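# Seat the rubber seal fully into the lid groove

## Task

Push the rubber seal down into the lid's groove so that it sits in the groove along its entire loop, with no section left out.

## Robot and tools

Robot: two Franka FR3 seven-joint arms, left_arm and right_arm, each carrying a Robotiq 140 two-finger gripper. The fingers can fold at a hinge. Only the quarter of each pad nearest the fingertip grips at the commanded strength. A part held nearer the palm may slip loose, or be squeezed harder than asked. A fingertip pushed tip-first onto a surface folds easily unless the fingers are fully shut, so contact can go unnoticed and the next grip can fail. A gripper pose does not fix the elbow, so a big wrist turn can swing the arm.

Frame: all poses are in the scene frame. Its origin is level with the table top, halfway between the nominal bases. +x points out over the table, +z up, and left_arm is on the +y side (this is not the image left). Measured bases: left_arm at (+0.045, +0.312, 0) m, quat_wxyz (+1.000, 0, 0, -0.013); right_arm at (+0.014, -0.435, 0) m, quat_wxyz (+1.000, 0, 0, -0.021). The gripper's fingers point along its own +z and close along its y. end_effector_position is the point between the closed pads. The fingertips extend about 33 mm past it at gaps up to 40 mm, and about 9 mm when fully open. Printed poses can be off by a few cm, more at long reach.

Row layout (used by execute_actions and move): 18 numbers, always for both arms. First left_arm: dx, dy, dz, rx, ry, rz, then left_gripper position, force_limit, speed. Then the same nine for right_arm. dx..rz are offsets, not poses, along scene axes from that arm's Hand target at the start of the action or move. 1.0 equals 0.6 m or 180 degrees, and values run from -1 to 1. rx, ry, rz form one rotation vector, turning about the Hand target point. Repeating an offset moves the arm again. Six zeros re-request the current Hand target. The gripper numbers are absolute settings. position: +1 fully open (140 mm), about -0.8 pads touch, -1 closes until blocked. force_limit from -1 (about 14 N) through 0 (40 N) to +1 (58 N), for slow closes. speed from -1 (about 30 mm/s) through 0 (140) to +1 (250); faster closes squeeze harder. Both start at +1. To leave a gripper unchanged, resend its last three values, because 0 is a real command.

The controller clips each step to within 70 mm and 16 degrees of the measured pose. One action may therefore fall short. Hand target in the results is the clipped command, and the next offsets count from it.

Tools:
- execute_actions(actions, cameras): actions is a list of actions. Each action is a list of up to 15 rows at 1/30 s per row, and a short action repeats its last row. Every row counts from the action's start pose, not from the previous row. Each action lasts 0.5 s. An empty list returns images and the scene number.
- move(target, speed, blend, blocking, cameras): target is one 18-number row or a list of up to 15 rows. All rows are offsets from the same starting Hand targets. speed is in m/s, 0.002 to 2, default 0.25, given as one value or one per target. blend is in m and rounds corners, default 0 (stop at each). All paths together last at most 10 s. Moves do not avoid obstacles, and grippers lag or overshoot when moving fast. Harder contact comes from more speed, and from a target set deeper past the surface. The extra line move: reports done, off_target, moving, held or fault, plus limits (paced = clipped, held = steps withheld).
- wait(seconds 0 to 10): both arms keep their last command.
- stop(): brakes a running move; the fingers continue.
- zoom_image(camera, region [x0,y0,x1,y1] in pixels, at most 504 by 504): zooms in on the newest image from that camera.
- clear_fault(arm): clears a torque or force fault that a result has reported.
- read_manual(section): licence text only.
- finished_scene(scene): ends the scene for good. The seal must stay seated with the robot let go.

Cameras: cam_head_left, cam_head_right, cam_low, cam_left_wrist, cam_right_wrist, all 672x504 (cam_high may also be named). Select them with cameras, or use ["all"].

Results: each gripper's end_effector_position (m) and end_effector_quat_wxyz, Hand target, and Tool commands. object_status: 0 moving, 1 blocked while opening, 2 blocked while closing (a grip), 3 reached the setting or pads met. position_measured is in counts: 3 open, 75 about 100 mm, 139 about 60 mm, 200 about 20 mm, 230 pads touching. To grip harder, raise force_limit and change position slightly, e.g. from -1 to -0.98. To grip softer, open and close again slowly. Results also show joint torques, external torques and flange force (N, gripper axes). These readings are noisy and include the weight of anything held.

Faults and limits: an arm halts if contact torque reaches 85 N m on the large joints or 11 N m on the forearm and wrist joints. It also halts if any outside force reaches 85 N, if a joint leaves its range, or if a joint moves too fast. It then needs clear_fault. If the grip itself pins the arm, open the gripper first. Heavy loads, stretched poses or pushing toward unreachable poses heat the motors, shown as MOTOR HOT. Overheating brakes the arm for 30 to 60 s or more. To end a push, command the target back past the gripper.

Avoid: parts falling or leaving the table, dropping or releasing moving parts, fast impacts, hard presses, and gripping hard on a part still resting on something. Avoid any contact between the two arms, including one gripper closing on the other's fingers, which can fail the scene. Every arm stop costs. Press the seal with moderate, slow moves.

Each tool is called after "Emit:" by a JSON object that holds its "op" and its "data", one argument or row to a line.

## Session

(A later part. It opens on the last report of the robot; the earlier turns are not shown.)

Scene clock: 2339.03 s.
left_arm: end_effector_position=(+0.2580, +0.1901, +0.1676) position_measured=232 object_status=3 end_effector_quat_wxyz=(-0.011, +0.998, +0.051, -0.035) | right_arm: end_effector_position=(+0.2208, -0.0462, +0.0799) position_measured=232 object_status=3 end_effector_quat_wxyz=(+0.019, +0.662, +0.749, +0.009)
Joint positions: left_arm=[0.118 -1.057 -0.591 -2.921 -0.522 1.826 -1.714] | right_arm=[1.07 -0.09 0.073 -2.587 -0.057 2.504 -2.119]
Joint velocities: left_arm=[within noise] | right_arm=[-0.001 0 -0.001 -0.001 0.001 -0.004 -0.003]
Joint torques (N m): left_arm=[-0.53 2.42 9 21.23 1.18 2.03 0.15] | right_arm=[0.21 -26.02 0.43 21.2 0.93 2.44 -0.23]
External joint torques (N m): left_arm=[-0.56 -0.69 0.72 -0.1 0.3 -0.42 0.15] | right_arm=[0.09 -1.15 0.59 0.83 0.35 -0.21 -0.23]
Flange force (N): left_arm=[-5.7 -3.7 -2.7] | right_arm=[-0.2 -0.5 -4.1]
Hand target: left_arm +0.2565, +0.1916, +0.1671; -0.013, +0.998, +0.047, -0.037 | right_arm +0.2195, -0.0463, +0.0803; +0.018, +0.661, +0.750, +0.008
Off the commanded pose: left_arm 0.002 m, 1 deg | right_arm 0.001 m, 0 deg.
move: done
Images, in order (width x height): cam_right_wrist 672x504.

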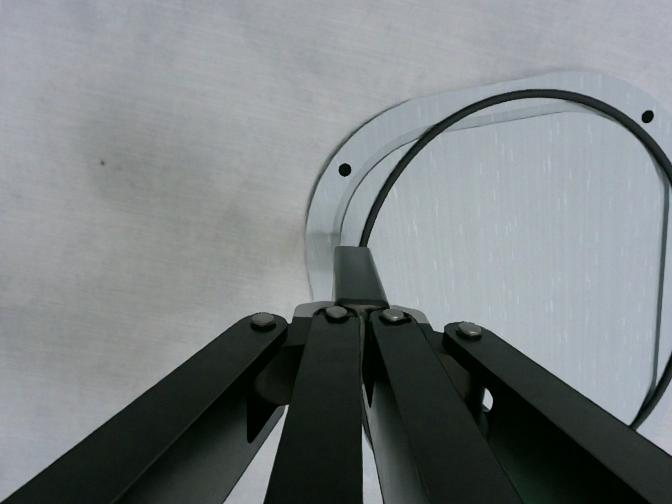

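Emit:
{"op": "move", "data": {
  "target": [
    [0,0,0,0,0,0,-1,0,0,0.01,0.03,-0.042,0,0,0,-1,0,0],
    [0,0,0,0,0,0,-1,0,0,0.01,0.03,-0.06,0,0,0,-1,0,0],
    [0,0,0,0,0,0,-1,0,0,-0.0067,0.03,-0.062,0,0,0,-1,0,0],
    [0,0,0,0,0,0,-1,0,0,-0.0067,0.03,-0.042,0,0,0,-1,0,0],
    [0,0,0,0,0,0,-1,0,0,0.0175,0.0463,-0.042,0,0,-0.12,-1,0,0],
    [0,0,0,0,0,0,-1,0,0,0.0175,0.0463,-0.06,0,0,-0.12,-1,0,0],
    [0,0,0,0,0,0,-1,0,0,0,0.0538,-0.0625,0,0,-0.12,-1,0,0],
    [0,0,0,0,0,0,-1,0,0,0,0.0538,-0.042,0,0,-0.12,-1,0,0],
    [0,0,0,0,0,0,-1,0,0,0.0275,0.0622,-0.042,0,0,-0.22,-1,0,0],
    [0,0,0,0,0,0,-1,0,0,0.0275,0.0622,-0.0605,0,0,-0.22,-1,0,0],
    [0,0,0,0,0,0,-1,0,0,0.0133,0.0747,-0.063,0,0,-0.22,-1,0,0],
    [0,0,0,0,0,0,-1,0,0,0.0133,0.0747,0,0,0,-0.22,-1,0,0]
  ],
  "speed": [0.25,0.06,0.05,0.1,0.25,0.06,0.05,0.1,0.25,0.06,0.05,0.1],
  "cameras": ["cam_right_wrist"]
}}

Scene clock: 2362.33 s.
left_arm: end_effector_position=(+0.2580, +0.1901, +0.1676) position_measured=232 object_status=3 end_effector_quat_wxyz=(-0.011, +0.998, +0.051, -0.035) | right_arm: end_effector_position=(+0.2291, -0.0013, +0.0801) position_measured=232 object_status=3 end_effector_quat_wxyz=(+0.020, +0.876, +0.481, +0.003)
Joint positions: left_arm=[0.118 -1.057 -0.591 -2.921 -0.522 1.826 -1.714] | right_arm=[1.12 0.042 0.047 -2.415 -0.057 2.437 -1.406]
Joint velocities: left_arm=[within noise] | right_arm=[0.001 0 0.001 -0.001 0.001 -0.004 0]
Joint torques (N m): left_arm=[-0.6 2.4 9.02 21.23 1.19 2.05 0.14] | right_arm=[-0.1 -31.18 1.32 21.79 0.9 2.3 -0.27]
External joint torques (N m): left_arm=[-0.61 -0.63 0.74 -0.22 0.31 -0.41 0.14] | right_arm=[-0.08 -0.99 1.24 0.89 0.34 -0.32 -0.27]
Flange force (N): left_arm=[-5.8 -3.7 -2.4] | right_arm=[0.5 -0.6 -3.6]
Hand target: left_arm +0.2565, +0.1916, +0.1671; -0.013, +0.998, +0.047, -0.037 | right_arm +0.2275, -0.0014, +0.0803; +0.019, +0.876, +0.482, +0.001
Off the commanded pose: left_arm 0.002 m, 1 deg | right_arm 0.002 m, 0 deg.
move: done
Images, in order (width x height): cam_right_wrist 672x504.

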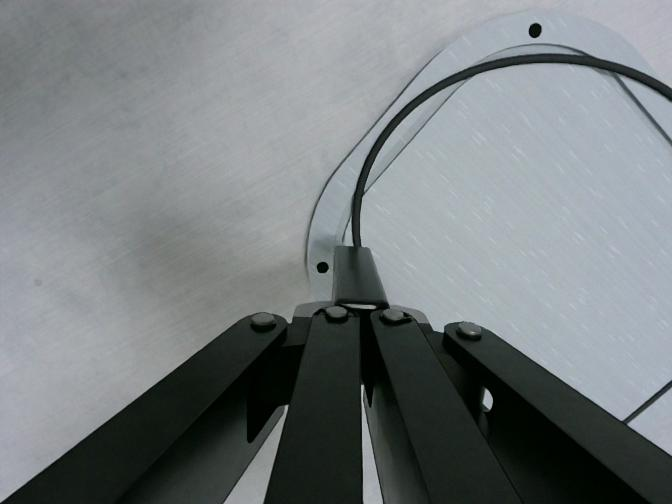

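Emit:
{"op": "move", "data": {
  "target": [
    [0,0,0,0,0,0,-1,0,0,0.0083,0.0115,-0.042,0,0,0,-1,0,0],
    [0,0,0,0,0,0,-1,0,0,0.0083,0.0115,-0.064,0,0,0,-1,0,0],
    [0,0,0,0,0,0,-1,0,0,0.0083,0.0115,-0.042,0,0,0,-1,0,0],
    [0,0,0,0,0,0,-1,0,0,0.0217,0.0265,-0.042,0,0,-0.07,-1,0,0],
    [0,0,0,0,0,0,-1,0,0,0.0217,0.0265,-0.064,0,0,-0.07,-1,0,0],
    [0,0,0,0,0,0,-1,0,0,0.0217,0.0265,-0.042,0,0,-0.07,-1,0,0],
    [0,0,0,0,0,0,-1,0,0,0.0392,0.0382,-0.042,0,0,-0.15,-1,0,0],
    [0,0,0,0,0,0,-1,0,0,0.0392,0.0382,-0.0645,0,0,-0.15,-1,0,0],
    [0,0,0,0,0,0,-1,0,0,0.0392,0.0382,0.03,0,0,-0.15,-1,0,0]
  ],
  "speed": [0.2,0.06,0.1,0.2,0.06,0.1,0.2,0.06,0.15],
  "cameras": ["cam_right_wrist"]
}}

Emit:
{"op": "move", "data": {
  "target": [
    [0,-0.05,0,0,0,0,-1,0,0,0.28,-0.18,0,0,0,0.38,-1,0,0],
    [0.045,-0.225,-0.135,0,0,0.03,-1,0,0,0.28,-0.18,0,0,0,0.38,-1,0,0]
  ],
  "speed": 0.4,
  "cameras": ["cam_right_wrist","cam_left_wrist"]
}}

Scene clock: 2379.67 s.
left_arm: end_effector_position=(+0.2580, +0.1901, +0.1676) position_measured=232 object_status=3 end_effector_quat_wxyz=(-0.011, +0.998, +0.051, -0.035) | right_arm: end_effector_position=(+0.2517, +0.0225, +0.0986) position_measured=232 object_status=3 end_effector_quat_wxyz=(+0.018, +0.964, +0.265, -0.002)
Joint positions: left_arm=[0.118 -1.057 -0.591 -2.921 -0.522 1.826 -1.714] | right_arm=[1.167 0.095 -0.026 -2.282 -0.025 2.348 -0.99]
Joint velocities: left_arm=[within noise] | right_arm=[-0.001 0 0.001 0.001 0 -0.004 0.002]
Joint torques (N m): left_arm=[-0.57 2.39 9.02 21.23 1.18 2.04 0.16] | right_arm=[-0.05 -33.9 0.8 22.75 0.56 2.29 0.06]
External joint torques (N m): left_arm=[-0.55 -0.65 0.74 -0.2 0.31 -0.42 0.16] | right_arm=[0.01 -0.88 0.85 0.91 -0.01 -0.29 0.05]
Flange force (N): left_arm=[-5.7 -3.8 -2.5] | right_arm=[0.5 -1.3 -3.0]
Hand target: left_arm +0.2565, +0.1916, +0.1671; -0.013, +0.998, +0.047, -0.037 | right_arm +0.2510, +0.0215, +0.0983; +0.019, +0.964, +0.264, -0.004
Off the commanded pose: left_arm 0.002 m, 1 deg | right_arm 0.001 m, 0 deg.
move: done
Images, in order (width x height): cam_right_wrist 672x504.

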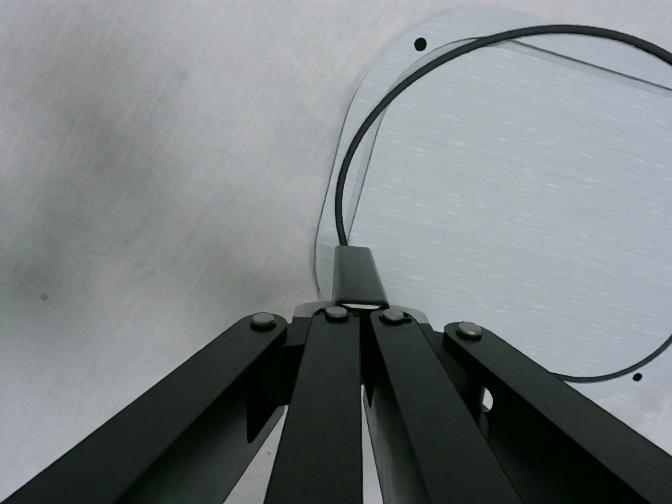

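Scene clock: 2384.33 s.
left_arm: end_effector_position=(+0.2819, +0.0582, +0.0856) position_measured=232 object_status=3 end_effector_quat_wxyz=(-0.013, +0.995, +0.089, -0.040) | right_arm: end_effector_position=(+0.4197, -0.0860, +0.0993) position_measured=232 object_status=3 end_effector_quat_wxyz=(+0.019, +0.649, +0.761, +0.010)
Joint positions: left_arm=[0.309 -0.679 -1.147 -2.733 -0.804 2.146 -1.944] | right_arm=[0.803 0.109 -0.037 -2.277 -0.047 2.409 -2.54]
Joint velocities: left_arm=[0 0 0 0.001 0 0 -0.005] | right_arm=[within noise]
Joint torques (N m): left_arm=[0.09 0.42 12.7 17.26 0.42 2.35 -0.15] | right_arm=[-0.12 -33.56 0.78 23.17 0.98 2.39 -0.27]
External joint torques (N m): left_arm=[0.02 -0.77 0 0.55 -0.31 -0.08 -0.15] | right_arm=[0 -0.22 0.91 1.46 0.32 -0.24 -0.28]
Flange force (N): left_arm=[-1.7 0.1 -2.1] | right_arm=[2.8 4.1 -1.9]
Hand target: left_arm +0.2835, +0.0566, +0.0861; -0.011, +0.995, +0.094, -0.038 | right_arm +0.4190, -0.0865, +0.0983; +0.018, +0.649, +0.761, +0.008
Off the commanded pose: left_arm 0.002 m, 1 deg | right_arm 0.001 m, 0 deg.
move: done; limits=paced
Images, in order (width x height): cam_left_wrist 672x504, cam_right_wrist 672x504.

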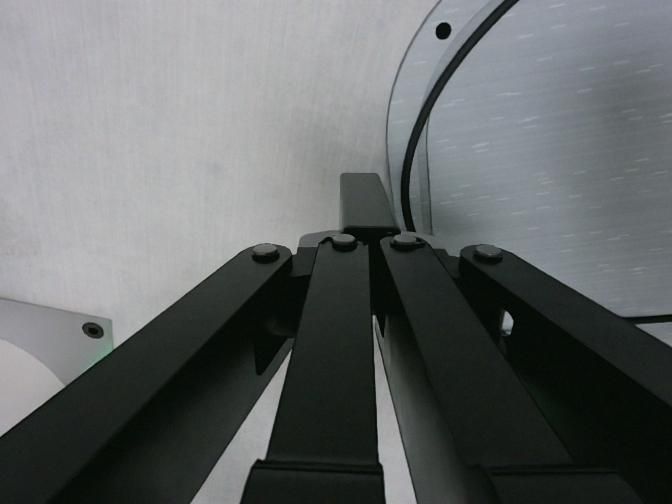

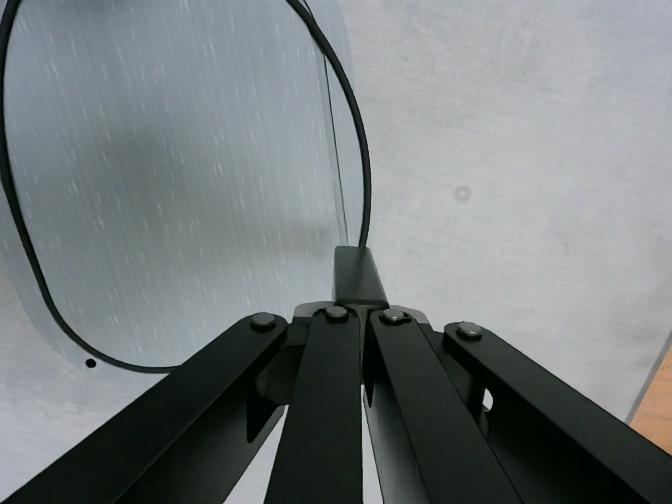

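Emit:
{"op": "move", "data": {
  "target": [
    [-0.004,-0.0377,-0.04,0,0,0,-1,0,0,0,0,0,0,0,0,-1,0,0],
    [-0.004,-0.0377,-0.065,0,0,0,-1,0,0,0,0,0,0,0,0,-1,0,0],
    [-0.004,-0.056,-0.068,0,0,0,-1,0,0,0,0,0,0,0,0,-1,0,0]
  ],
  "speed": [0.2,0.06,0.04],
  "cameras": ["cam_left_wrist","cam_right_wrist"]
}}

Scene clock: 2393.37 s.
left_arm: end_effector_position=(+0.2822, +0.0177, +0.0482) position_measured=232 object_status=3 end_effector_quat_wxyz=(-0.007, +0.995, +0.089, -0.035) | right_arm: end_effector_position=(+0.4197, -0.0860, +0.0993) position_measured=232 object_status=3 end_effector_quat_wxyz=(+0.019, +0.649, +0.761, +0.010)
Joint positions: left_arm=[0.467 -0.582 -1.405 -2.672 -0.879 2.279 -1.979] | right_arm=[0.803 0.109 -0.037 -2.277 -0.047 2.409 -2.54]
Joint torques (N m): left_arm=[1.92 2.92 11.78 9.92 1.62 1.89 -0.09] | right_arm=[-0.11 -33.6 0.78 23.18 1.01 2.39 -0.29]
External joint torques (N m): left_arm=[1.88 -1.35 -1.09 -5.26 0.97 -0.56 -0.09] | right_arm=[-0.11 -0.17 0.78 1.37 0.34 -0.26 -0.3]
Flange force (N): left_arm=[1.9 -5.2 7.3] | right_arm=[2.5 4.1 -1.8]
Hand target: left_arm +0.2811, +0.0230, +0.0453; -0.011, +0.995, +0.094, -0.038 | right_arm +0.4190, -0.0865, +0.0983; +0.018, +0.649, +0.761, +0.008
Off the commanded pose: left_arm 0.006 m, 1 deg | right_arm 0.001 m, 0 deg.
move: off_target (left_arm)
Images, in order (width x height): cam_left_wrist 672x504, cam_right_wrist 672x504.

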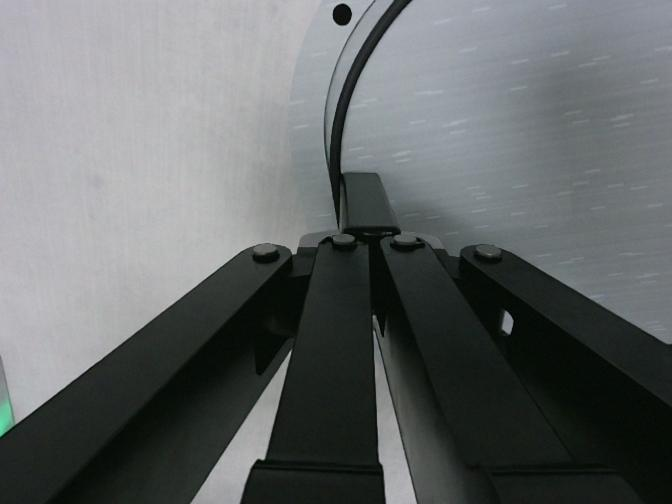

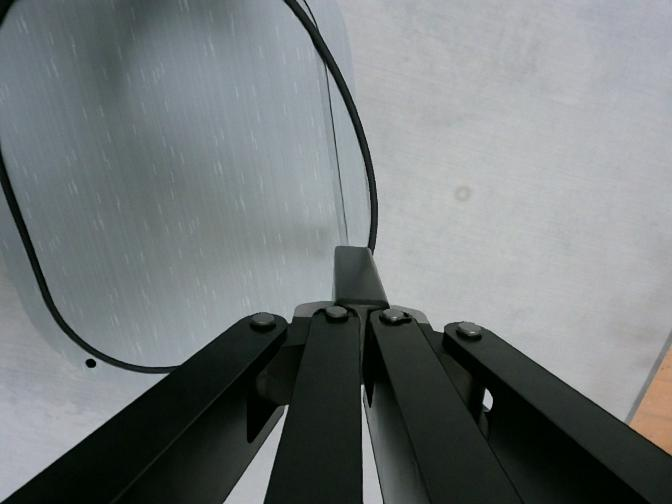

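Emit:
{"op": "move", "data": {
  "target": [
    [0,0,0,0,0,0,-1,0,0,0.0175,0.0242,-0.05,0,0,0.03,-0.45,0,0],
    [0,0,0,0,0,0,-1,0,0,0.0175,0.0242,-0.0955,0,0,0.03,-1,-0.5,-0.7],
    [0,0,0,0,0,0,-1,0,0,-0.0095,0.021,-0.0955,0,0,0.03,-1,-0.5,-0.7]
  ],
  "speed": [0.2,0.08,0.04],
  "cameras": ["cam_left_wrist","cam_right_wrist","cam_head_right"]
}}

Emit:
{"op": "zoom_image", "data": {
  "camera": "cam_head_right",
  "region": [350, 240, 490, 360]
}}

Scene clock: 2400.27 s.
left_arm: end_effector_position=(+0.2823, +0.0177, +0.0481) position_measured=232 object_status=3 end_effector_quat_wxyz=(-0.007, +0.995, +0.089, -0.035) | right_arm: end_effector_position=(+0.4212, -0.0838, +0.0920) position_measured=186 object_status=3 end_effector_quat_wxyz=(+0.019, +0.644, +0.765, +0.007)
Joint positions: left_arm=[0.468 -0.582 -1.405 -2.672 -0.88 2.279 -1.979] | right_arm=[0.803 0.131 -0.036 -2.267 -0.047 2.418 -2.551]
Joint torques (N m): left_arm=[2.05 2.95 11.67 9.96 1.61 2.04 -0.15] | right_arm=[-0.12 -35.56 0.83 22.64 0.62 2.54 -0.02]
External joint torques (N m): left_arm=[2.05 -1.3 -1.15 -5.18 0.96 -0.4 -0.14] | right_arm=[-0.1 -1.57 0.85 1.03 -0.03 -0.09 -0.02]
Flange force (N): left_arm=[3.1 -4.1 8.7] | right_arm=[0.3 -0.4 -3.7]
Hand target: left_arm +0.2811, +0.0230, +0.0453; -0.011, +0.995, +0.094, -0.038 | right_arm +0.4215, -0.0838, +0.0929; +0.019, +0.645, +0.764, +0.008 (not the last commanded pose)
Tool commands: left_gripper/position=-1.0 left_gripper/force_limit=+0.0 left_gripper/speed=+0.0 right_gripper/position=-0.45 right_gripper/force_limit=+0.0 right_gripper/speed=+0.0
Off the commanded pose: left_arm 0.006 m, 1 deg | right_arm 0.053 m, 5 deg.
move: held (right_arm; a check stopped the path), off_target (left_arm); path passed 0 of 3 targets; target 2's new numbers were not sent; limits=held
pose unreachable (left arm): on one or more control steps of this call, first in action 0 (counted from 0), this arm could not follow its commanded pose, so it was not sent that pose on those steps. It may still have moved: this result reports where it is.
cause: moving toward the commanded pose would bring a part of the arm too close to another arm (a part of this arm just beyond joint 6 (wrist pitch) and a part of the right arm just beyond its joint 7 (wrist roll), along the way the arms are being sent, or toward where that arm still pushes).
pose unreachable (right arm): on one or more control steps of this call, first in action 0 (counted from 0), this arm could not follow its commanded pose, so it was not sent that pose on those steps. It may still have moved: this result reports where it is.
cause: moving toward the commanded pose would bring a part of the arm too close to another arm (a part of this arm just beyond joint 7 (wrist roll) and a part of the left arm just beyond its joint 7 (wrist roll), where that arm would come to rest).
Images, in order (width x height): cam_head_right 672x504, cam_left_wrist 672x504, cam_right_wrist 672x504.

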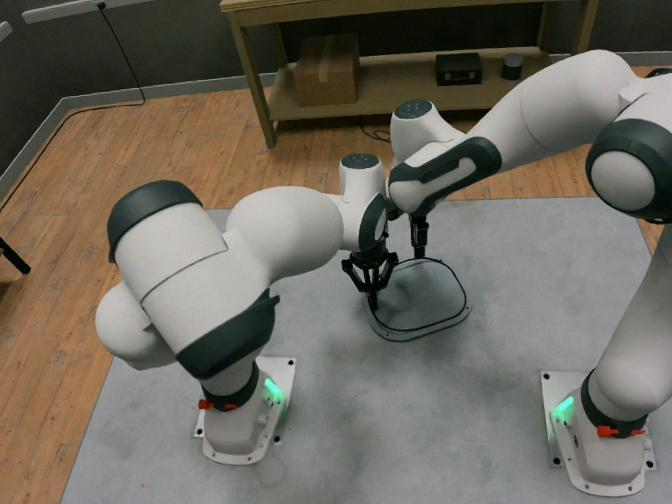

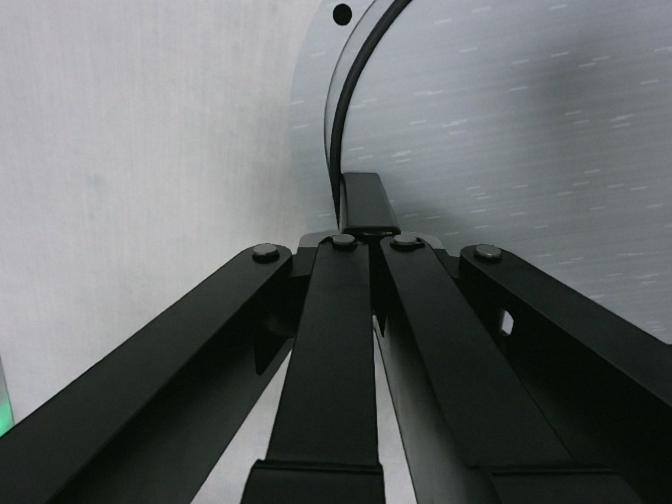

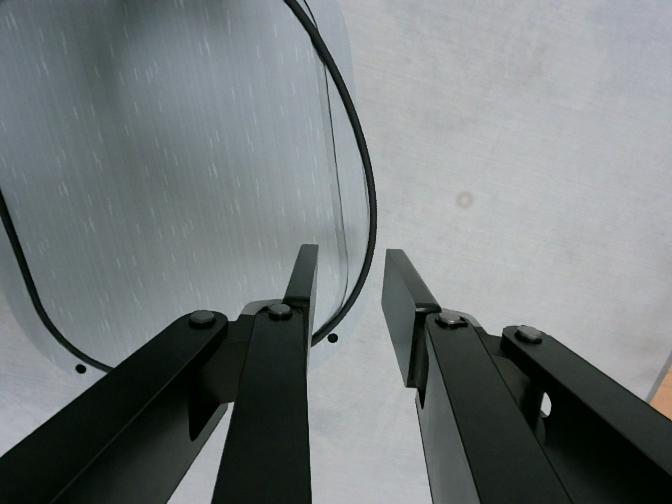

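Scaled by 3.600 from the camera's 672x504 image, which has a finer 960x720 frame.

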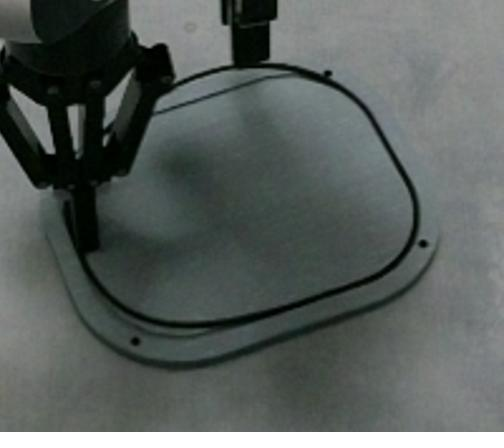

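Emit:
{"op": "move", "data": {
  "target": [
    [0,0,0,0,0,0,-1,0,0,0.02,-0.08,0.03,0,0,-0.5,-0.45,0,0],
    [0,0,0,0,0,0,-1,0,0,0.0133,0.0197,-0.02,0,0,-0.975,-0.45,0,0],
    [0,0,0,0,0,0,-1,0,0,0.0133,0.0197,-0.0865,0,0,-0.975,-1,-0.5,-0.7],
    [0,0,0,0,0,0,-1,0,0,-0.0138,0.0165,-0.0865,0,0,-0.975,-1,-0.5,-0.7]
  ],
  "speed": [0.7,0.7,0.08,0.04],
  "cameras": ["cam_left_wrist","cam_right_wrist","cam_head_right"]
}}

Emit:
{"op": "zoom_image", "data": {
  "camera": "cam_head_right",
  "region": [350, 240, 490, 360]
}}

Scene clock: 2413.10 s.
left_arm: end_effector_position=(+0.2823, +0.0177, +0.0481) position_measured=232 object_status=3 end_effector_quat_wxyz=(-0.007, +0.995, +0.089, -0.035) | right_arm: end_effector_position=(+0.4303, -0.0980, +0.0934) position_measured=186 object_status=3 end_effector_quat_wxyz=(-0.001, +0.987, -0.157, -0.030)
Joint positions: left_arm=[0.468 -0.582 -1.405 -2.672 -0.88 2.279 -1.979] | right_arm=[0.949 0.17 -0.251 -2.2 0.119 2.321 -0.679]
Joint velocities: left_arm=[within noise] | right_arm=[-0.002 0 0.001 0.001 0 0.001 -0.006]
Joint torques (N m): left_arm=[2.01 2.94 11.72 9.93 1.61 2.04 -0.16] | right_arm=[-0.22 -36.54 -0.64 22.82 0.29 2.42 -0.29]
External joint torques (N m): left_arm=[2.1 -1.32 -1.04 -5.31 0.96 -0.4 -0.16] | right_arm=[-0.24 -1.65 0.53 0.83 -0.27 -0.11 -0.29]
Flange force (N): left_arm=[2.9 -4.7 8.4] | right_arm=[-0.6 1.2 -3.5]
Hand target: left_arm +0.2811, +0.0230, +0.0453; -0.011, +0.995, +0.094, -0.038 | right_arm +0.4309, -0.0994, +0.0938; +0.000, +0.988, -0.154, -0.030 (not the last commanded pose)
Tool commands: left_gripper/position=-1.0 left_gripper/force_limit=+0.0 left_gripper/speed=+0.0 right_gripper/position=-0.45 right_gripper/force_limit=+0.0 right_gripper/speed=+0.0
Off the commanded pose: left_arm 0.006 m, 1 deg | right_arm 0.060 m, 58 deg.
move: held (right_arm; a check stopped the path), off_target (left_arm); path passed 1 of 4 targets; target 3's new numbers were not sent; limits=paced,held
pose unreachable (right arm): on one or more control steps of this call, first in action 0 (counted from 0), this arm could not follow its commanded pose, so it was not sent that pose on those steps. It may still have moved: this result reports where it is.
cause: moving toward the commanded pose would bring a part of the arm too close to another arm (a part of this arm just beyond joint 5 (forearm roll) and a part of the left arm just beyond its joint 6 (wrist pitch), where that arm would come to rest).
Images, in order (width x height): cam_head_right 672x504, cam_left_wrist 672x504, cam_right_wrist 672x504.

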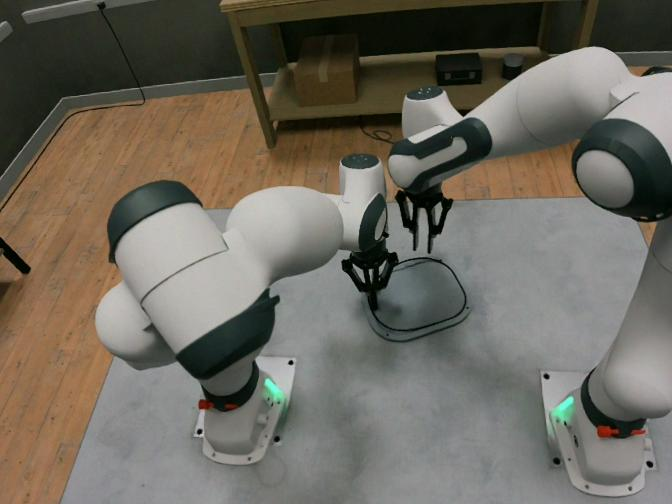

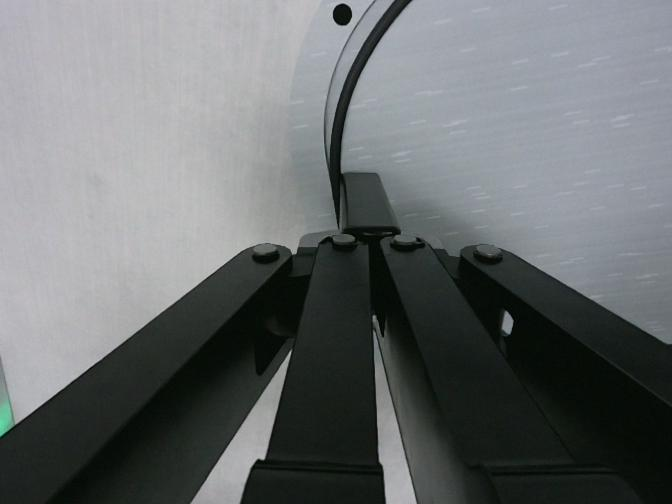

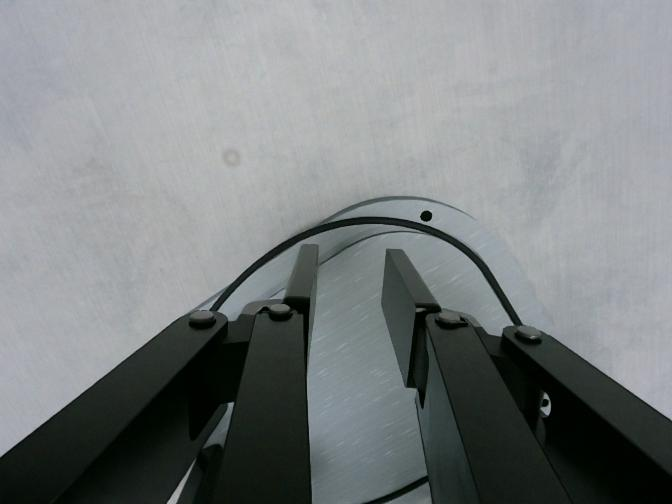

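Scaled by 3.600 from the camera's 672x504 image, which has a finer 960x720 frame.

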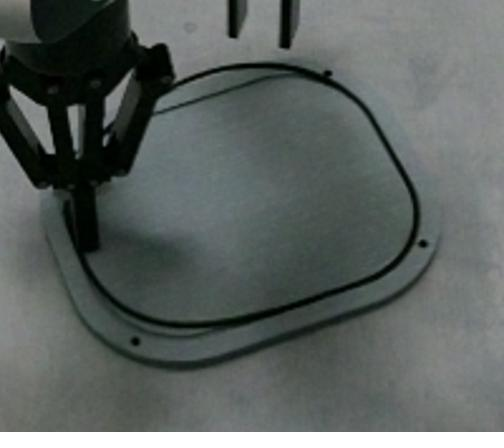

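Emit:
{"op": "move", "data": {
  "target": [
    [0,0,0,0,0,0,-1,0,0,-0.15,-0.13,0.06,0,0,-0.1,-0.45,0,0],
    [0,0,0,0,0,0,-1,0,0,-0.27,-0.11,0.04,0,0,-0.35,-0.45,0,0],
    [0,0,0,0,0,0,-1,0,0,-0.27,-0.11,0.04,0,0,-0.1,-0.45,0,0],
    [0,0,0,0,0,0,-1,0,0,-0.05,-0.12,0.04,0,0,0.3,-0.45,0,0],
    [0,0,0,0,0,0,-1,0,0,0.0,-0.03,0,0,0,0.67,-0.45,0,0]
  ],
  "speed": 0.6
}}

Emit:
{"op": "execute_actions", "data": {
  "actions": [],
  "cameras": ["cam_right_wrist"]
}}

Scene clock: 2431.77 s.
left_arm: end_effector_position=(+0.2823, +0.0177, +0.0481) position_measured=232 object_status=3 end_effector_quat_wxyz=(-0.007, +0.995, +0.089, -0.035) | right_arm: end_effector_position=(+0.4316, -0.1169, +0.0947) position_measured=186 object_status=3 end_effector_quat_wxyz=(+0.027, +0.624, +0.781, -0.013)
Joint positions: left_arm=[0.468 -0.582 -1.405 -2.672 -0.88 2.279 -1.979] | right_arm=[1.01 0.121 -0.293 -2.271 -0.034 2.373 -2.662]
Joint velocities: left_arm=[within noise] | right_arm=[-0.001 0.001 0.001 -0.001 0.001 0 -0.006]
Joint torques (N m): left_arm=[2.01 2.89 11.66 9.99 1.62 2.05 -0.15] | right_arm=[-0.47 -32.78 0.24 23.04 1.01 2.27 -0.34]
External joint torques (N m): left_arm=[2 -1.39 -1.16 -5.18 0.97 -0.39 -0.14] | right_arm=[-0.59 -0.18 1.09 1.39 0.35 -0.26 -0.34]
Flange force (N): left_arm=[2.8 -4.3 8.5] | right_arm=[2.1 5.2 -1.4]
Hand target: left_arm +0.2811, +0.0230, +0.0453; -0.011, +0.995, +0.094, -0.038 | right_arm +0.4309, -0.1174, +0.0938; +0.026, +0.623, +0.781, -0.015
Off the commanded pose: left_arm 0.006 m, 1 deg | right_arm 0.001 m, 0 deg.
move: off_target (left_arm); limits=paced

Scene clock: 2431.77 s.
left_arm: end_effector_position=(+0.2823, +0.0177, +0.0481) position_measured=232 object_status=3 end_effector_quat_wxyz=(-0.007, +0.995, +0.089, -0.035) | right_arm: end_effector_position=(+0.4316, -0.1169, +0.0947) position_measured=186 object_status=3 end_effector_quat_wxyz=(+0.027, +0.624, +0.781, -0.013)
Joint positions: left_arm=[0.468 -0.582 -1.405 -2.672 -0.88 2.279 -1.979] | right_arm=[1.01 0.121 -0.293 -2.271 -0.034 2.373 -2.662]
Joint velocities: left_arm=[within noise] | right_arm=[-0.001 0.001 0.001 -0.001 0.001 0 -0.006]
Joint torques (N m): left_arm=[2.01 2.89 11.66 9.99 1.62 2.05 -0.15] | right_arm=[-0.47 -32.78 0.24 23.04 1.01 2.27 -0.34]
External joint torques (N m): left_arm=[2 -1.39 -1.16 -5.18 0.97 -0.39 -0.14] | right_arm=[-0.59 -0.18 1.09 1.39 0.35 -0.26 -0.34]
Flange force (N): left_arm=[2.8 -4.3 8.5] | right_arm=[2.1 5.2 -1.4]
Hand target: left_arm +0.2811, +0.0230, +0.0453; -0.011, +0.995, +0.094, -0.038 | right_arm +0.4309, -0.1174, +0.0938; +0.026, +0.623, +0.781, -0.015
Tool commands: left_gripper/position=-1.0 left_gripper/force_limit=+0.0 left_gripper/speed=+0.0 right_gripper/position=-0.45 right_gripper/force_limit=+0.0 right_gripper/speed=+0.0
Off the commanded pose: left_arm 0.006 m, 1 deg | right_arm 0.001 m, 0 deg.
Images, in order (width x height): cam_right_wrist 672x504.

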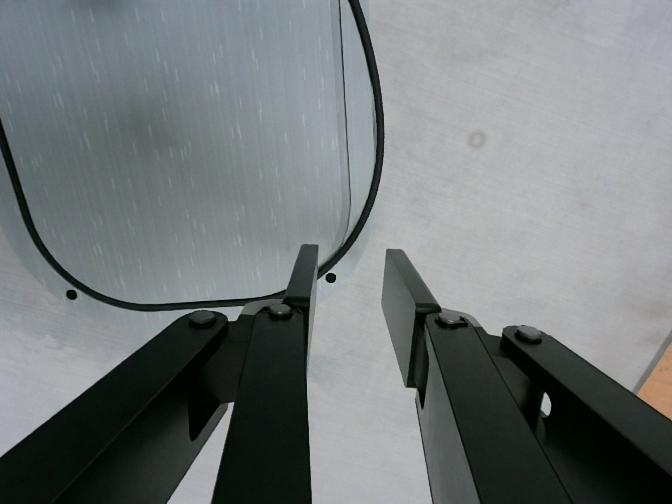

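Emit:
{"op": "move", "data": {
  "target": [
    [0,0,0,0,0,0,-1,0,0,0.0135,0.0173,-0.04,0,0,0,-1,0,0],
    [0,0,0,0,0,0,-1,0,0,0.0135,0.0173,-0.0915,0,0,0,-1,0,0],
    [0,0,0,0,0,0,-1,0,0,-0.003,0.0173,-0.094,0,0,0,-1,0,0],
    [0,0,0,0,0,0,-1,0,0,-0.003,0.0173,-0.072,0,0,0,-1,0,0],
    [0,0,0,0,0,0,-1,0,0,0.0102,0.0373,-0.072,0,0,0,-1,0,0],
    [0,0,0,0,0,0,-1,0,0,0.0102,0.0373,-0.0915,0,0,0,-1,0,0],
    [0,0,0,0,0,0,-1,0,0,-0.0073,0.0373,-0.094,0,0,0,-1,0,0],
    [0,0,0,0,0,0,-1,0,0,-0.0073,0.0373,-0.02,0,0,0,-1,0,0]
  ],
  "speed": [0.2,0.06,0.05,0.1,0.2,0.06,0.05,0.1],
  "cameras": ["cam_right_wrist"]
}}

Scene clock: 2445.30 s.
left_arm: end_effector_position=(+0.2823, +0.0177, +0.0481) position_measured=232 object_status=3 end_effector_quat_wxyz=(-0.007, +0.995, +0.089, -0.035) | right_arm: end_effector_position=(+0.4307, -0.1057, +0.0505) position_measured=233 object_status=3 end_effector_quat_wxyz=(+0.025, +0.623, +0.782, -0.013)
Joint positions: left_arm=[0.468 -0.582 -1.405 -2.672 -0.88 2.279 -1.979] | right_arm=[1.01 0.226 -0.276 -2.268 0.01 2.469 -2.677]
Joint torques (N m): left_arm=[1.99 2.92 11.59 9.95 1.62 2.03 -0.16] | right_arm=[-0.06 -36.34 -0.78 21.17 0.58 2.46 -0.11]
External joint torques (N m): left_arm=[1.97 -1.37 -1.27 -5.23 0.97 -0.41 -0.15] | right_arm=[0.08 -1.44 1.03 0.75 -0.03 -0.07 -0.11]
Flange force (N): left_arm=[2.7 -4.1 8.8] | right_arm=[0.2 -0.6 -3.1]
Hand target: left_arm +0.2811, +0.0230, +0.0453; -0.011, +0.995, +0.094, -0.038 | right_arm +0.4304, -0.1059, +0.0506; +0.025, +0.623, +0.782, -0.013 (not the last commanded pose)
Off the commanded pose: left_arm 0.006 m, 1 deg | right_arm 0.033 m, 0 deg.
move: held (right_arm; a check stopped the path), off_target (left_arm); path passed 5 of 8 targets; limits=held
pose unreachable (right arm): on one or more control steps of this call, first in action 0 (counted from 0), this arm could not follow its commanded pose, so it was not sent that pose on those steps. It may still have moved: this result reports where it is.
cause: moving toward the commanded pose would bring a part of the arm too close to another arm (a part of this arm just beyond joint 5 (forearm roll) and a part of the left arm just beyond its joint 6 (wrist pitch), under 1 mm apart when this arm was first held).
Images, in order (width x height): cam_right_wrist 672x504.

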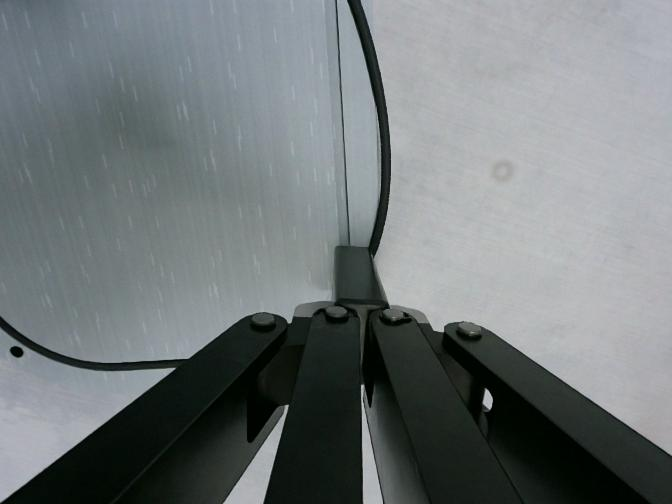

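Emit:
{"op": "move", "data": {
  "target": [
    [0,0,0.02,0,0,0,-1,0,0,0,0,0.05,0,0,0,-1,0,0],
    [0,0.008,0.02,0,0,0,-1,0,0,0,0,0.05,0,0,0,-1,0,0],
    [0,0.008,-0.002,0,0,0,-1,0,0,0,0,0.05,0,0,0,-1,0,0],
    [0,0.008,0.04,0,0,0,-1,0,0,0,0,0.05,0,0,0,-1,0,0],
    [0,0.3,0.2,0,0,0,-1,0,0,0,0,0.05,0,0,0,-1,0,0]
  ],
  "speed": [0.1,0.1,0.05,0.1,0.3]
}}

Emit:
{"op": "move", "data": {
  "target": [
    [0,0,0,0,0,0,-1,0,0,0.005,0.045,-0.01,0,0,0,-0.45,0,0]
  ],
  "speed": 0.3,
  "cameras": ["cam_right_wrist","cam_head_right"]
}}

Emit:
{"op": "zoom_image", "data": {
  "camera": "cam_head_right",
  "region": [350, 240, 490, 360]
}}

Scene clock: 2456.50 s.
left_arm: end_effector_position=(+0.2829, +0.2017, +0.1660) position_measured=232 object_status=3 end_effector_quat_wxyz=(-0.009, +0.994, +0.099, -0.035) | right_arm: end_effector_position=(+0.4307, -0.1056, +0.0801) position_measured=233 object_status=3 end_effector_quat_wxyz=(+0.024, +0.623, +0.782, -0.012)
Joint positions: left_arm=[0.244 -0.992 -0.632 -2.884 -0.542 1.864 -1.717] | right_arm=[1.013 0.165 -0.282 -2.257 -0.01 2.402 -2.666]
Joint velocities: left_arm=[0 0.001 0 0.002 0 0 0.005] | right_arm=[within noise]
Joint torques (N m): left_arm=[-0.67 1.22 9.79 20.9 1.21 2.05 0.09] | right_arm=[0 -35.15 -0.42 22.21 0.26 2.26 0.08]
External joint torques (N m): left_arm=[-0.72 -0.68 0.83 -0.2 0.35 -0.42 0.1] | right_arm=[-0.13 -1.29 0.71 0.93 -0.38 -0.27 0.08]
Flange force (N): left_arm=[-6.1 -3.8 -2.9] | right_arm=[0.4 -0.3 -3.8]
Hand target: left_arm +0.2811, +0.2030, +0.1653; -0.011, +0.995, +0.094, -0.038 | right_arm +0.4304, -0.1059, +0.0806; +0.025, +0.623, +0.782, -0.013
Off the commanded pose: left_arm 0.002 m, 1 deg | right_arm 0.001 m, 0 deg.
move: done

Scene clock: 2457.50 s.
left_arm: end_effector_position=(+0.2828, +0.2017, +0.1660) position_measured=232 object_status=3 end_effector_quat_wxyz=(-0.009, +0.995, +0.098, -0.035) | right_arm: end_effector_position=(+0.4348, -0.0791, +0.0757) position_measured=186 object_status=3 end_effector_quat_wxyz=(+0.026, +0.620, +0.784, -0.011)
Joint positions: left_arm=[0.244 -0.992 -0.632 -2.884 -0.542 1.864 -1.715] | right_arm=[1.027 0.224 -0.264 -2.188 0.003 2.391 -2.648]
Joint velocities: left_arm=[within noise] | right_arm=[-0.001 0.001 0 -0.001 0.001 -0.003 0.007]
Joint torques (N m): left_arm=[-0.49 1.29 9.62 20.92 1.14 2.05 0.19] | right_arm=[-0.14 -36.41 -0.73 22.8 1.01 2.34 -0.07]
External joint torques (N m): left_arm=[-0.48 -0.65 0.7 -0.22 0.28 -0.41 0.2] | right_arm=[-0.26 -0.34 0.78 1.32 0.36 -0.2 -0.07]
Flange force (N): left_arm=[-5.3 -3.7 -2.6] | right_arm=[2.3 4.3 -1.3]
Hand target: left_arm +0.2811, +0.2030, +0.1653; -0.011, +0.995, +0.094, -0.038 | right_arm +0.4334, -0.0789, +0.0746; +0.025, +0.623, +0.782, -0.013
Off the commanded pose: left_arm 0.002 m, 1 deg | right_arm 0.002 m, 0 deg.
move: done
Images, in order (width x height): cam_head_right 672x504, cam_right_wrist 672x504.

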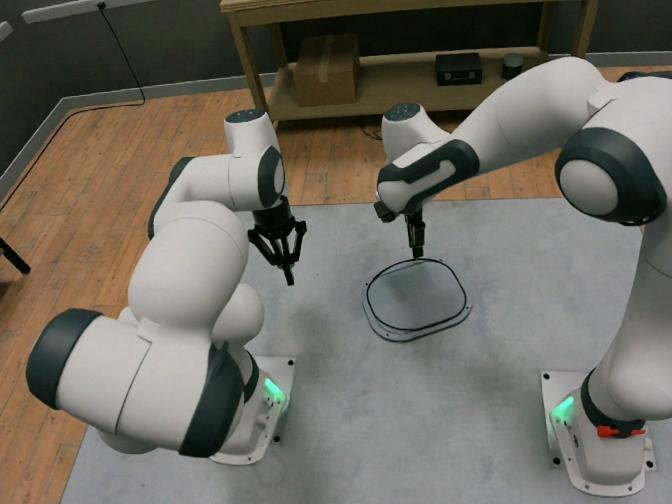

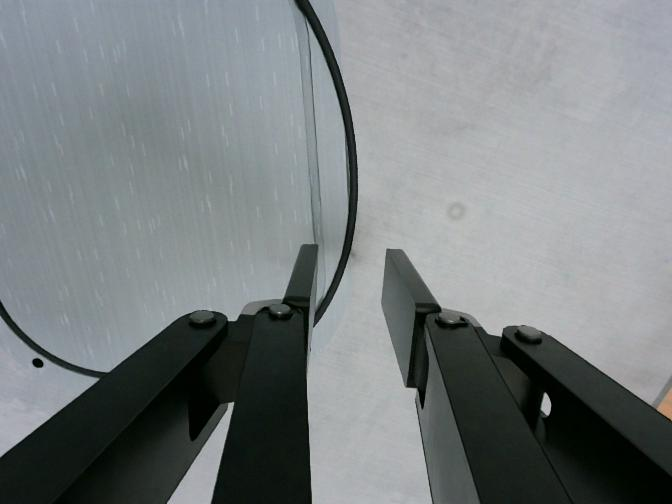

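Scaled by 3.600 from the camera's 672x504 image, which has a finer 960x720 frame.

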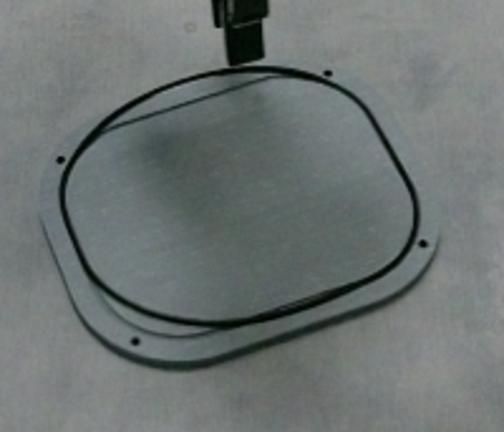

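Emit:
{"op": "move", "data": {
  "target": [
    [0,0,0,0,0,0,-1,0,0,-0.005,0.048,-0.02,0,0,0.02,-0.45,0,0],
    [0,0,0,0,0,0,-1,0,0,-0.005,0.048,-0.056,0,0,0.02,-1,-0.5,-0.7],
    [0,0,0,0,0,0,-1,0,0,-0.04,0.048,-0.056,0,0,0.02,-1,-0.5,-0.7]
  ],
  "speed": [0.2,0.08,0.04],
  "cameras": ["cam_right_wrist","cam_head_right"]
}}

Emit:
{"op": "zoom_image", "data": {
  "camera": "cam_head_right",
  "region": [350, 240, 490, 360]
}}

Scene clock: 2469.33 s.
left_arm: end_effector_position=(+0.2828, +0.2017, +0.1659) position_measured=232 object_status=3 end_effector_quat_wxyz=(-0.009, +0.995, +0.098, -0.035) | right_arm: end_effector_position=(+0.4117, -0.0496, +0.0426) position_measured=226 object_status=2 end_effector_quat_wxyz=(+0.025, +0.598, +0.801, -0.011)
Joint positions: left_arm=[0.244 -0.992 -0.632 -2.884 -0.542 1.864 -1.715] | right_arm=[1.053 0.293 -0.222 -2.189 0.018 2.461 -2.646]
Joint velocities: left_arm=[within noise] | right_arm=[0.002 -0.001 0.001 -0.001 -0.001 0.001 0.008]
Joint torques (N m): left_arm=[-0.41 1.29 9.55 20.91 1.13 2.05 0.2] | right_arm=[0.92 -37.97 -0.46 19.81 0.52 2.3 0.07]
External joint torques (N m): left_arm=[-0.42 -0.63 0.64 -0.23 0.26 -0.42 0.21] | right_arm=[0.89 -0.27 1.26 -0.84 -0.09 -0.26 0.07]
Flange force (N): left_arm=[-5.1 -3.6 -2.5] | right_arm=[0.0 -4.0 -0.9]
Hand target: left_arm +0.2811, +0.2030, +0.1653; -0.011, +0.995, +0.094, -0.038 | right_arm +0.4094, -0.0501, +0.0410; +0.026, +0.598, +0.801, -0.012
Off the commanded pose: left_arm 0.002 m, 1 deg | right_arm 0.003 m, 0 deg.
move: done
Images, in order (width x height): cam_head_right 672x504, cam_right_wrist 672x504.

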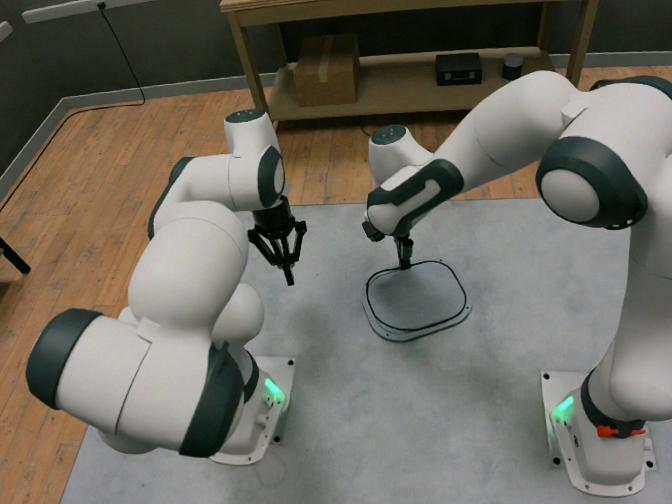

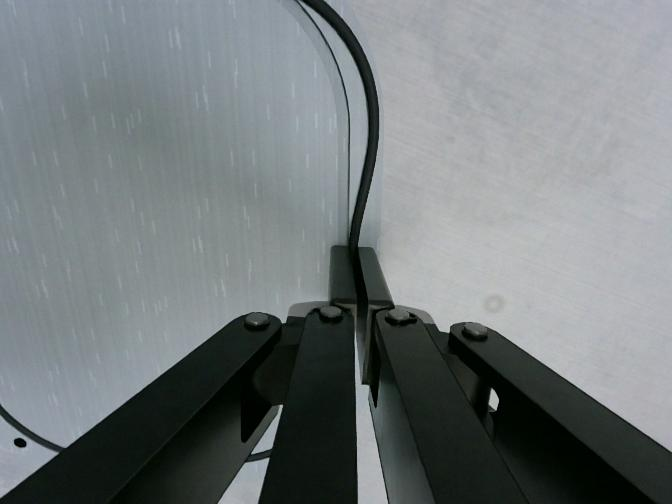

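Scaled by 3.600 from the camera's 672x504 image, which has a finer 960x720 frame.

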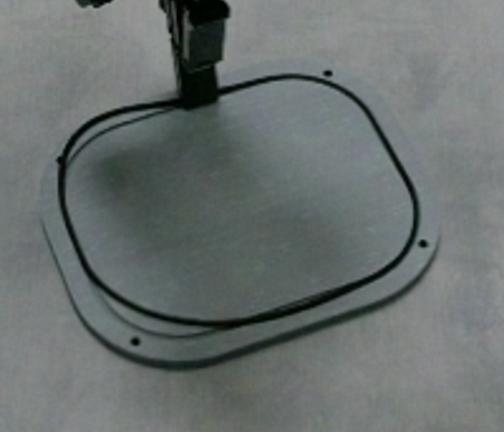

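Emit:
{"op": "move", "data": {
  "target": [
    [0,0,0,0,0,0,-1,0,0,-0.002,0,0,0,0,0,-1,-0.5,-0.7],
    [0,0,0,0,0,0,-1,0,0,-0.002,0,-0.006,0,0,0,-0.55,-0.5,-0.7],
    [0,0,0,0,0,0,-1,0,0,-0.002,0,0.02,0,0,0,-1,0,0],
    [0,0,0,0,0,0,-1,0,0,-0.0007,0,-0.0065,0,0,0,-1,0,0],
    [0,0,0,0,0,0,-1,0,0,-0.0007,0,0.02,0,0,0,-1,0,0],
    [0,0,0,0,0,0,-1,0,0,0.0095,0.02,0.02,0,0,0,-1,0,0],
    [0,0,0,0,0,0,-1,0,0,0.0095,0.02,-0.004,0,0,0,-1,0,0],
    [0,0,0,0,0,0,-1,0,0,-0.0075,0.02,-0.0065,0,0,0,-1,0,0],
    [0,0,0,0,0,0,-1,0,0,-0.0075,0.02,0.03,0,0,0,-1,0,0]
  ],
  "speed": [0.04,0.04,0.1,0.08,0.1,0.2,0.06,0.04,0.1],
  "cameras": ["cam_right_wrist"]
}}

Scene clock: 2483.40 s.
left_arm: end_effector_position=(+0.2828, +0.2017, +0.1659) position_measured=232 object_status=3 end_effector_quat_wxyz=(-0.009, +0.995, +0.098, -0.035) | right_arm: end_effector_position=(+0.4054, -0.0372, +0.0589) position_measured=233 object_status=3 end_effector_quat_wxyz=(+0.024, +0.598, +0.801, -0.011)
Joint positions: left_arm=[0.244 -0.992 -0.632 -2.884 -0.542 1.864 -1.715] | right_arm=[1.073 0.273 -0.221 -2.166 0.012 2.416 -2.621]
Joint velocities: left_arm=[within noise] | right_arm=[0 0 -0.002 0 0.001 -0.005 0.003]
Joint torques (N m): left_arm=[-0.44 1.26 9.55 20.96 1.12 2.05 0.16] | right_arm=[0.28 -38.76 -1.18 22.04 0.27 2.24 0.15]
External joint torques (N m): left_arm=[-0.44 -0.65 0.62 -0.15 0.26 -0.4 0.17] | right_arm=[0.17 -1.2 0.33 0.93 -0.36 -0.3 0.15]
Flange force (N): left_arm=[-5.0 -3.3 -2.6] | right_arm=[0.8 0.1 -3.5]
Hand target: left_arm +0.2811, +0.2030, +0.1653; -0.011, +0.995, +0.094, -0.038 | right_arm +0.4049, -0.0381, +0.0590; +0.026, +0.598, +0.801, -0.012
Off the commanded pose: left_arm 0.002 m, 1 deg | right_arm 0.001 m, 0 deg.
move: done; target 2's new numbers were sent with right_arm's hand 0.006 m and 0 deg from that target
Images, in order (width x height): cam_right_wrist 672x504.

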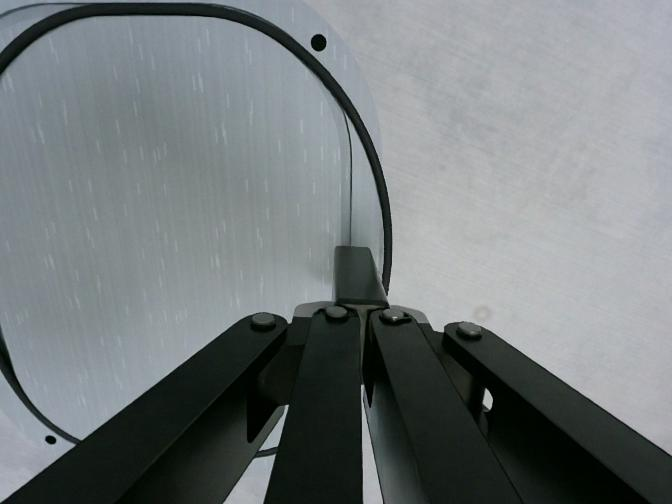

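Emit:
{"op": "move", "data": {
  "target": [
    [0,0,0,0,0,0,-1,0,0,-0.1,0,0.08,0,0,0,-1,0,0],
    [0,0,0,0,0,0,-1,0,0,-0.295,0.04,0,0,0,-0.14,-1,0,0],
    [0,0,0,0,0,0,-1,0,0,-0.295,0.04,-0.023,0,0,-0.14,-1,0,0],
    [0,0,0,0,0,0,-1,0,0,-0.307,0.045,-0.027,0,0,-0.14,-1,0,0]
  ],
  "speed": [0.3,0.4,0.06,0.04],
  "cameras": ["cam_right_wrist"]
}}

Scene clock: 2496.17 s.
left_arm: end_effector_position=(+0.2828, +0.2017, +0.1659) position_measured=232 object_status=3 end_effector_quat_wxyz=(-0.009, +0.995, +0.098, -0.035) | right_arm: end_effector_position=(+0.2221, -0.0112, +0.0441) position_measured=233 object_status=3 end_effector_quat_wxyz=(+0.023, +0.756, +0.653, -0.017)
Joint positions: left_arm=[0.244 -0.992 -0.632 -2.884 -0.542 1.864 -1.715] | right_arm=[1.317 0.111 -0.148 -2.436 -0.02 2.496 -1.852]
Joint velocities: left_arm=[within noise] | right_arm=[-0.001 0 -0.001 0.001 0 0.001 0.006]
Joint torques (N m): left_arm=[-0.39 1.26 9.59 20.9 1.12 2.04 0.16] | right_arm=[0.09 -31.18 0.72 20.08 0.85 2.59 0.08]
External joint torques (N m): left_arm=[-0.37 -0.66 0.68 -0.29 0.26 -0.43 0.16] | right_arm=[0.06 -0.16 1.05 0.52 0.33 0.08 0.08]
Flange force (N): left_arm=[-5.2 -3.8 -2.5] | right_arm=[1.8 -0.7 -0.2]
Hand target: left_arm +0.2811, +0.2030, +0.1653; -0.011, +0.995, +0.094, -0.038 | right_arm +0.2207, -0.0111, +0.0428; +0.022, +0.758, +0.651, -0.018
Off the commanded pose: left_arm 0.002 m, 1 deg | right_arm 0.002 m, 0 deg.
move: done
Images, in order (width x height): cam_right_wrist 672x504.

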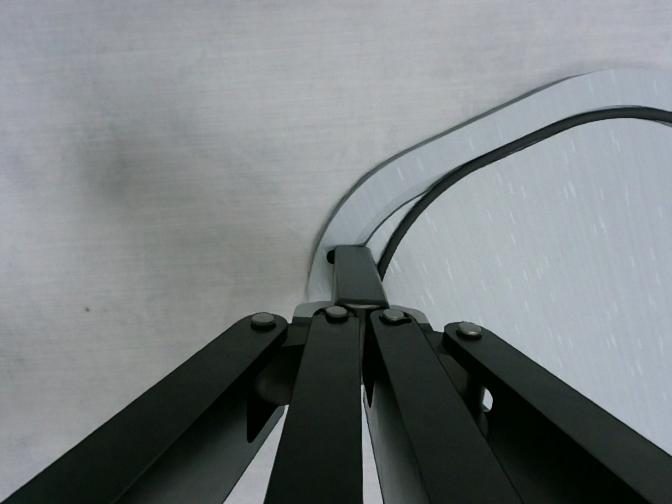

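Emit:
{"op": "move", "data": {
  "target": [
    [0,0,0,0,0,0,-1,0,0,0,0,0.02,0,0,0,-1,0,0],
    [0,0,0,0,0,0,-1,0,0,0.0183,-0.0027,0.02,0,0,0,-1,0,0],
    [0,0,0,0,0,0,-1,0,0,0.0183,-0.0027,-0.0035,0,0,0,-1,0,0],
    [0,0,0,0,0,0,-1,0,0,0.0003,0.0027,-0.006,0,0,0,-1,0,0],
    [0,0,0,0,0,0,-1,0,0,0.0003,0.0027,0.02,0,0,0,-1,0,0],
    [0,0,0,0,0,0,-1,0,0,0.0113,-0.0365,0.02,0,0,0.05,-1,0,0],
    [0,0,0,0,0,0,-1,0,0,0.0113,-0.0365,-0.0035,0,0,0.05,-1,0,0],
    [0,0,0,0,0,0,-1,0,0,-0.0055,-0.0365,-0.006,0,0,0.05,-1,0,0],
    [0,0,0,0,0,0,-1,0,0,-0.0055,-0.0365,0.02,0,0,0.05,-1,0,0],
    [0,0,0,0,0,0,-1,0,0,0.0272,0.0193,0.02,0,0,-0.12,-1,0,0],
    [0,0,0,0,0,0,-1,0,0,0.0272,0.0193,-0.0035,0,0,-0.12,-1,0,0],
    [0,0,0,0,0,0,-1,0,0,0.0145,0.032,-0.0065,0,0,-0.12,-1,0,0],
    [0,0,0,0,0,0,-1,0,0,0.0145,0.032,0.04,0,0,-0.12,-1,0,0]
  ],
  "speed": [0.1,0.2,0.06,0.04,0.1,0.2,0.06,0.04,0.1,0.2,0.06,0.04,0.1],
  "cameras": ["cam_right_wrist"]
}}

Scene clock: 2516.80 s.
left_arm: end_effector_position=(+0.2828, +0.2017, +0.1659) position_measured=232 object_status=3 end_effector_quat_wxyz=(-0.009, +0.995, +0.098, -0.035) | right_arm: end_effector_position=(+0.2296, +0.0091, +0.0666) position_measured=233 object_status=3 end_effector_quat_wxyz=(+0.017, +0.867, +0.498, -0.021)
Joint positions: left_arm=[0.244 -0.992 -0.632 -2.884 -0.542 1.864 -1.715] | right_arm=[1.344 0.118 -0.182 -2.349 0.026 2.411 -1.512]
Joint velocities: left_arm=[within noise] | right_arm=[0 0 0 -0.001 -0.001 -0.004 0.004]
Joint torques (N m): left_arm=[-0.42 1.24 9.58 20.95 1.14 2.05 0.16] | right_arm=[-0.1 -33.46 0.35 21.65 0.17 2.27 0.11]
External joint torques (N m): left_arm=[-0.4 -0.65 0.68 -0.16 0.28 -0.41 0.16] | right_arm=[-0.13 -1.03 0.86 0.84 -0.38 -0.26 0.11]
Flange force (N): left_arm=[-5.0 -3.6 -2.7] | right_arm=[0.1 -0.8 -3.3]
Hand target: left_arm +0.2811, +0.2030, +0.1653; -0.011, +0.995, +0.094, -0.038 | right_arm +0.2294, +0.0081, +0.0668; +0.019, +0.867, +0.498, -0.021
Off the commanded pose: left_arm 0.002 m, 1 deg | right_arm 0.001 m, 0 deg.
move: done
Images, in order (width x height): cam_right_wrist 672x504.

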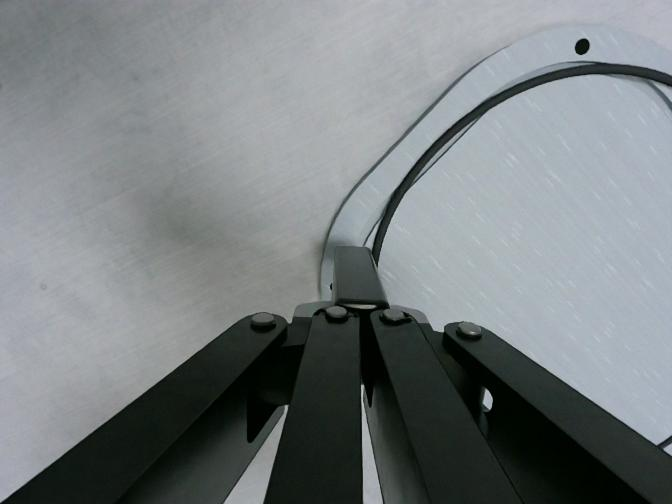

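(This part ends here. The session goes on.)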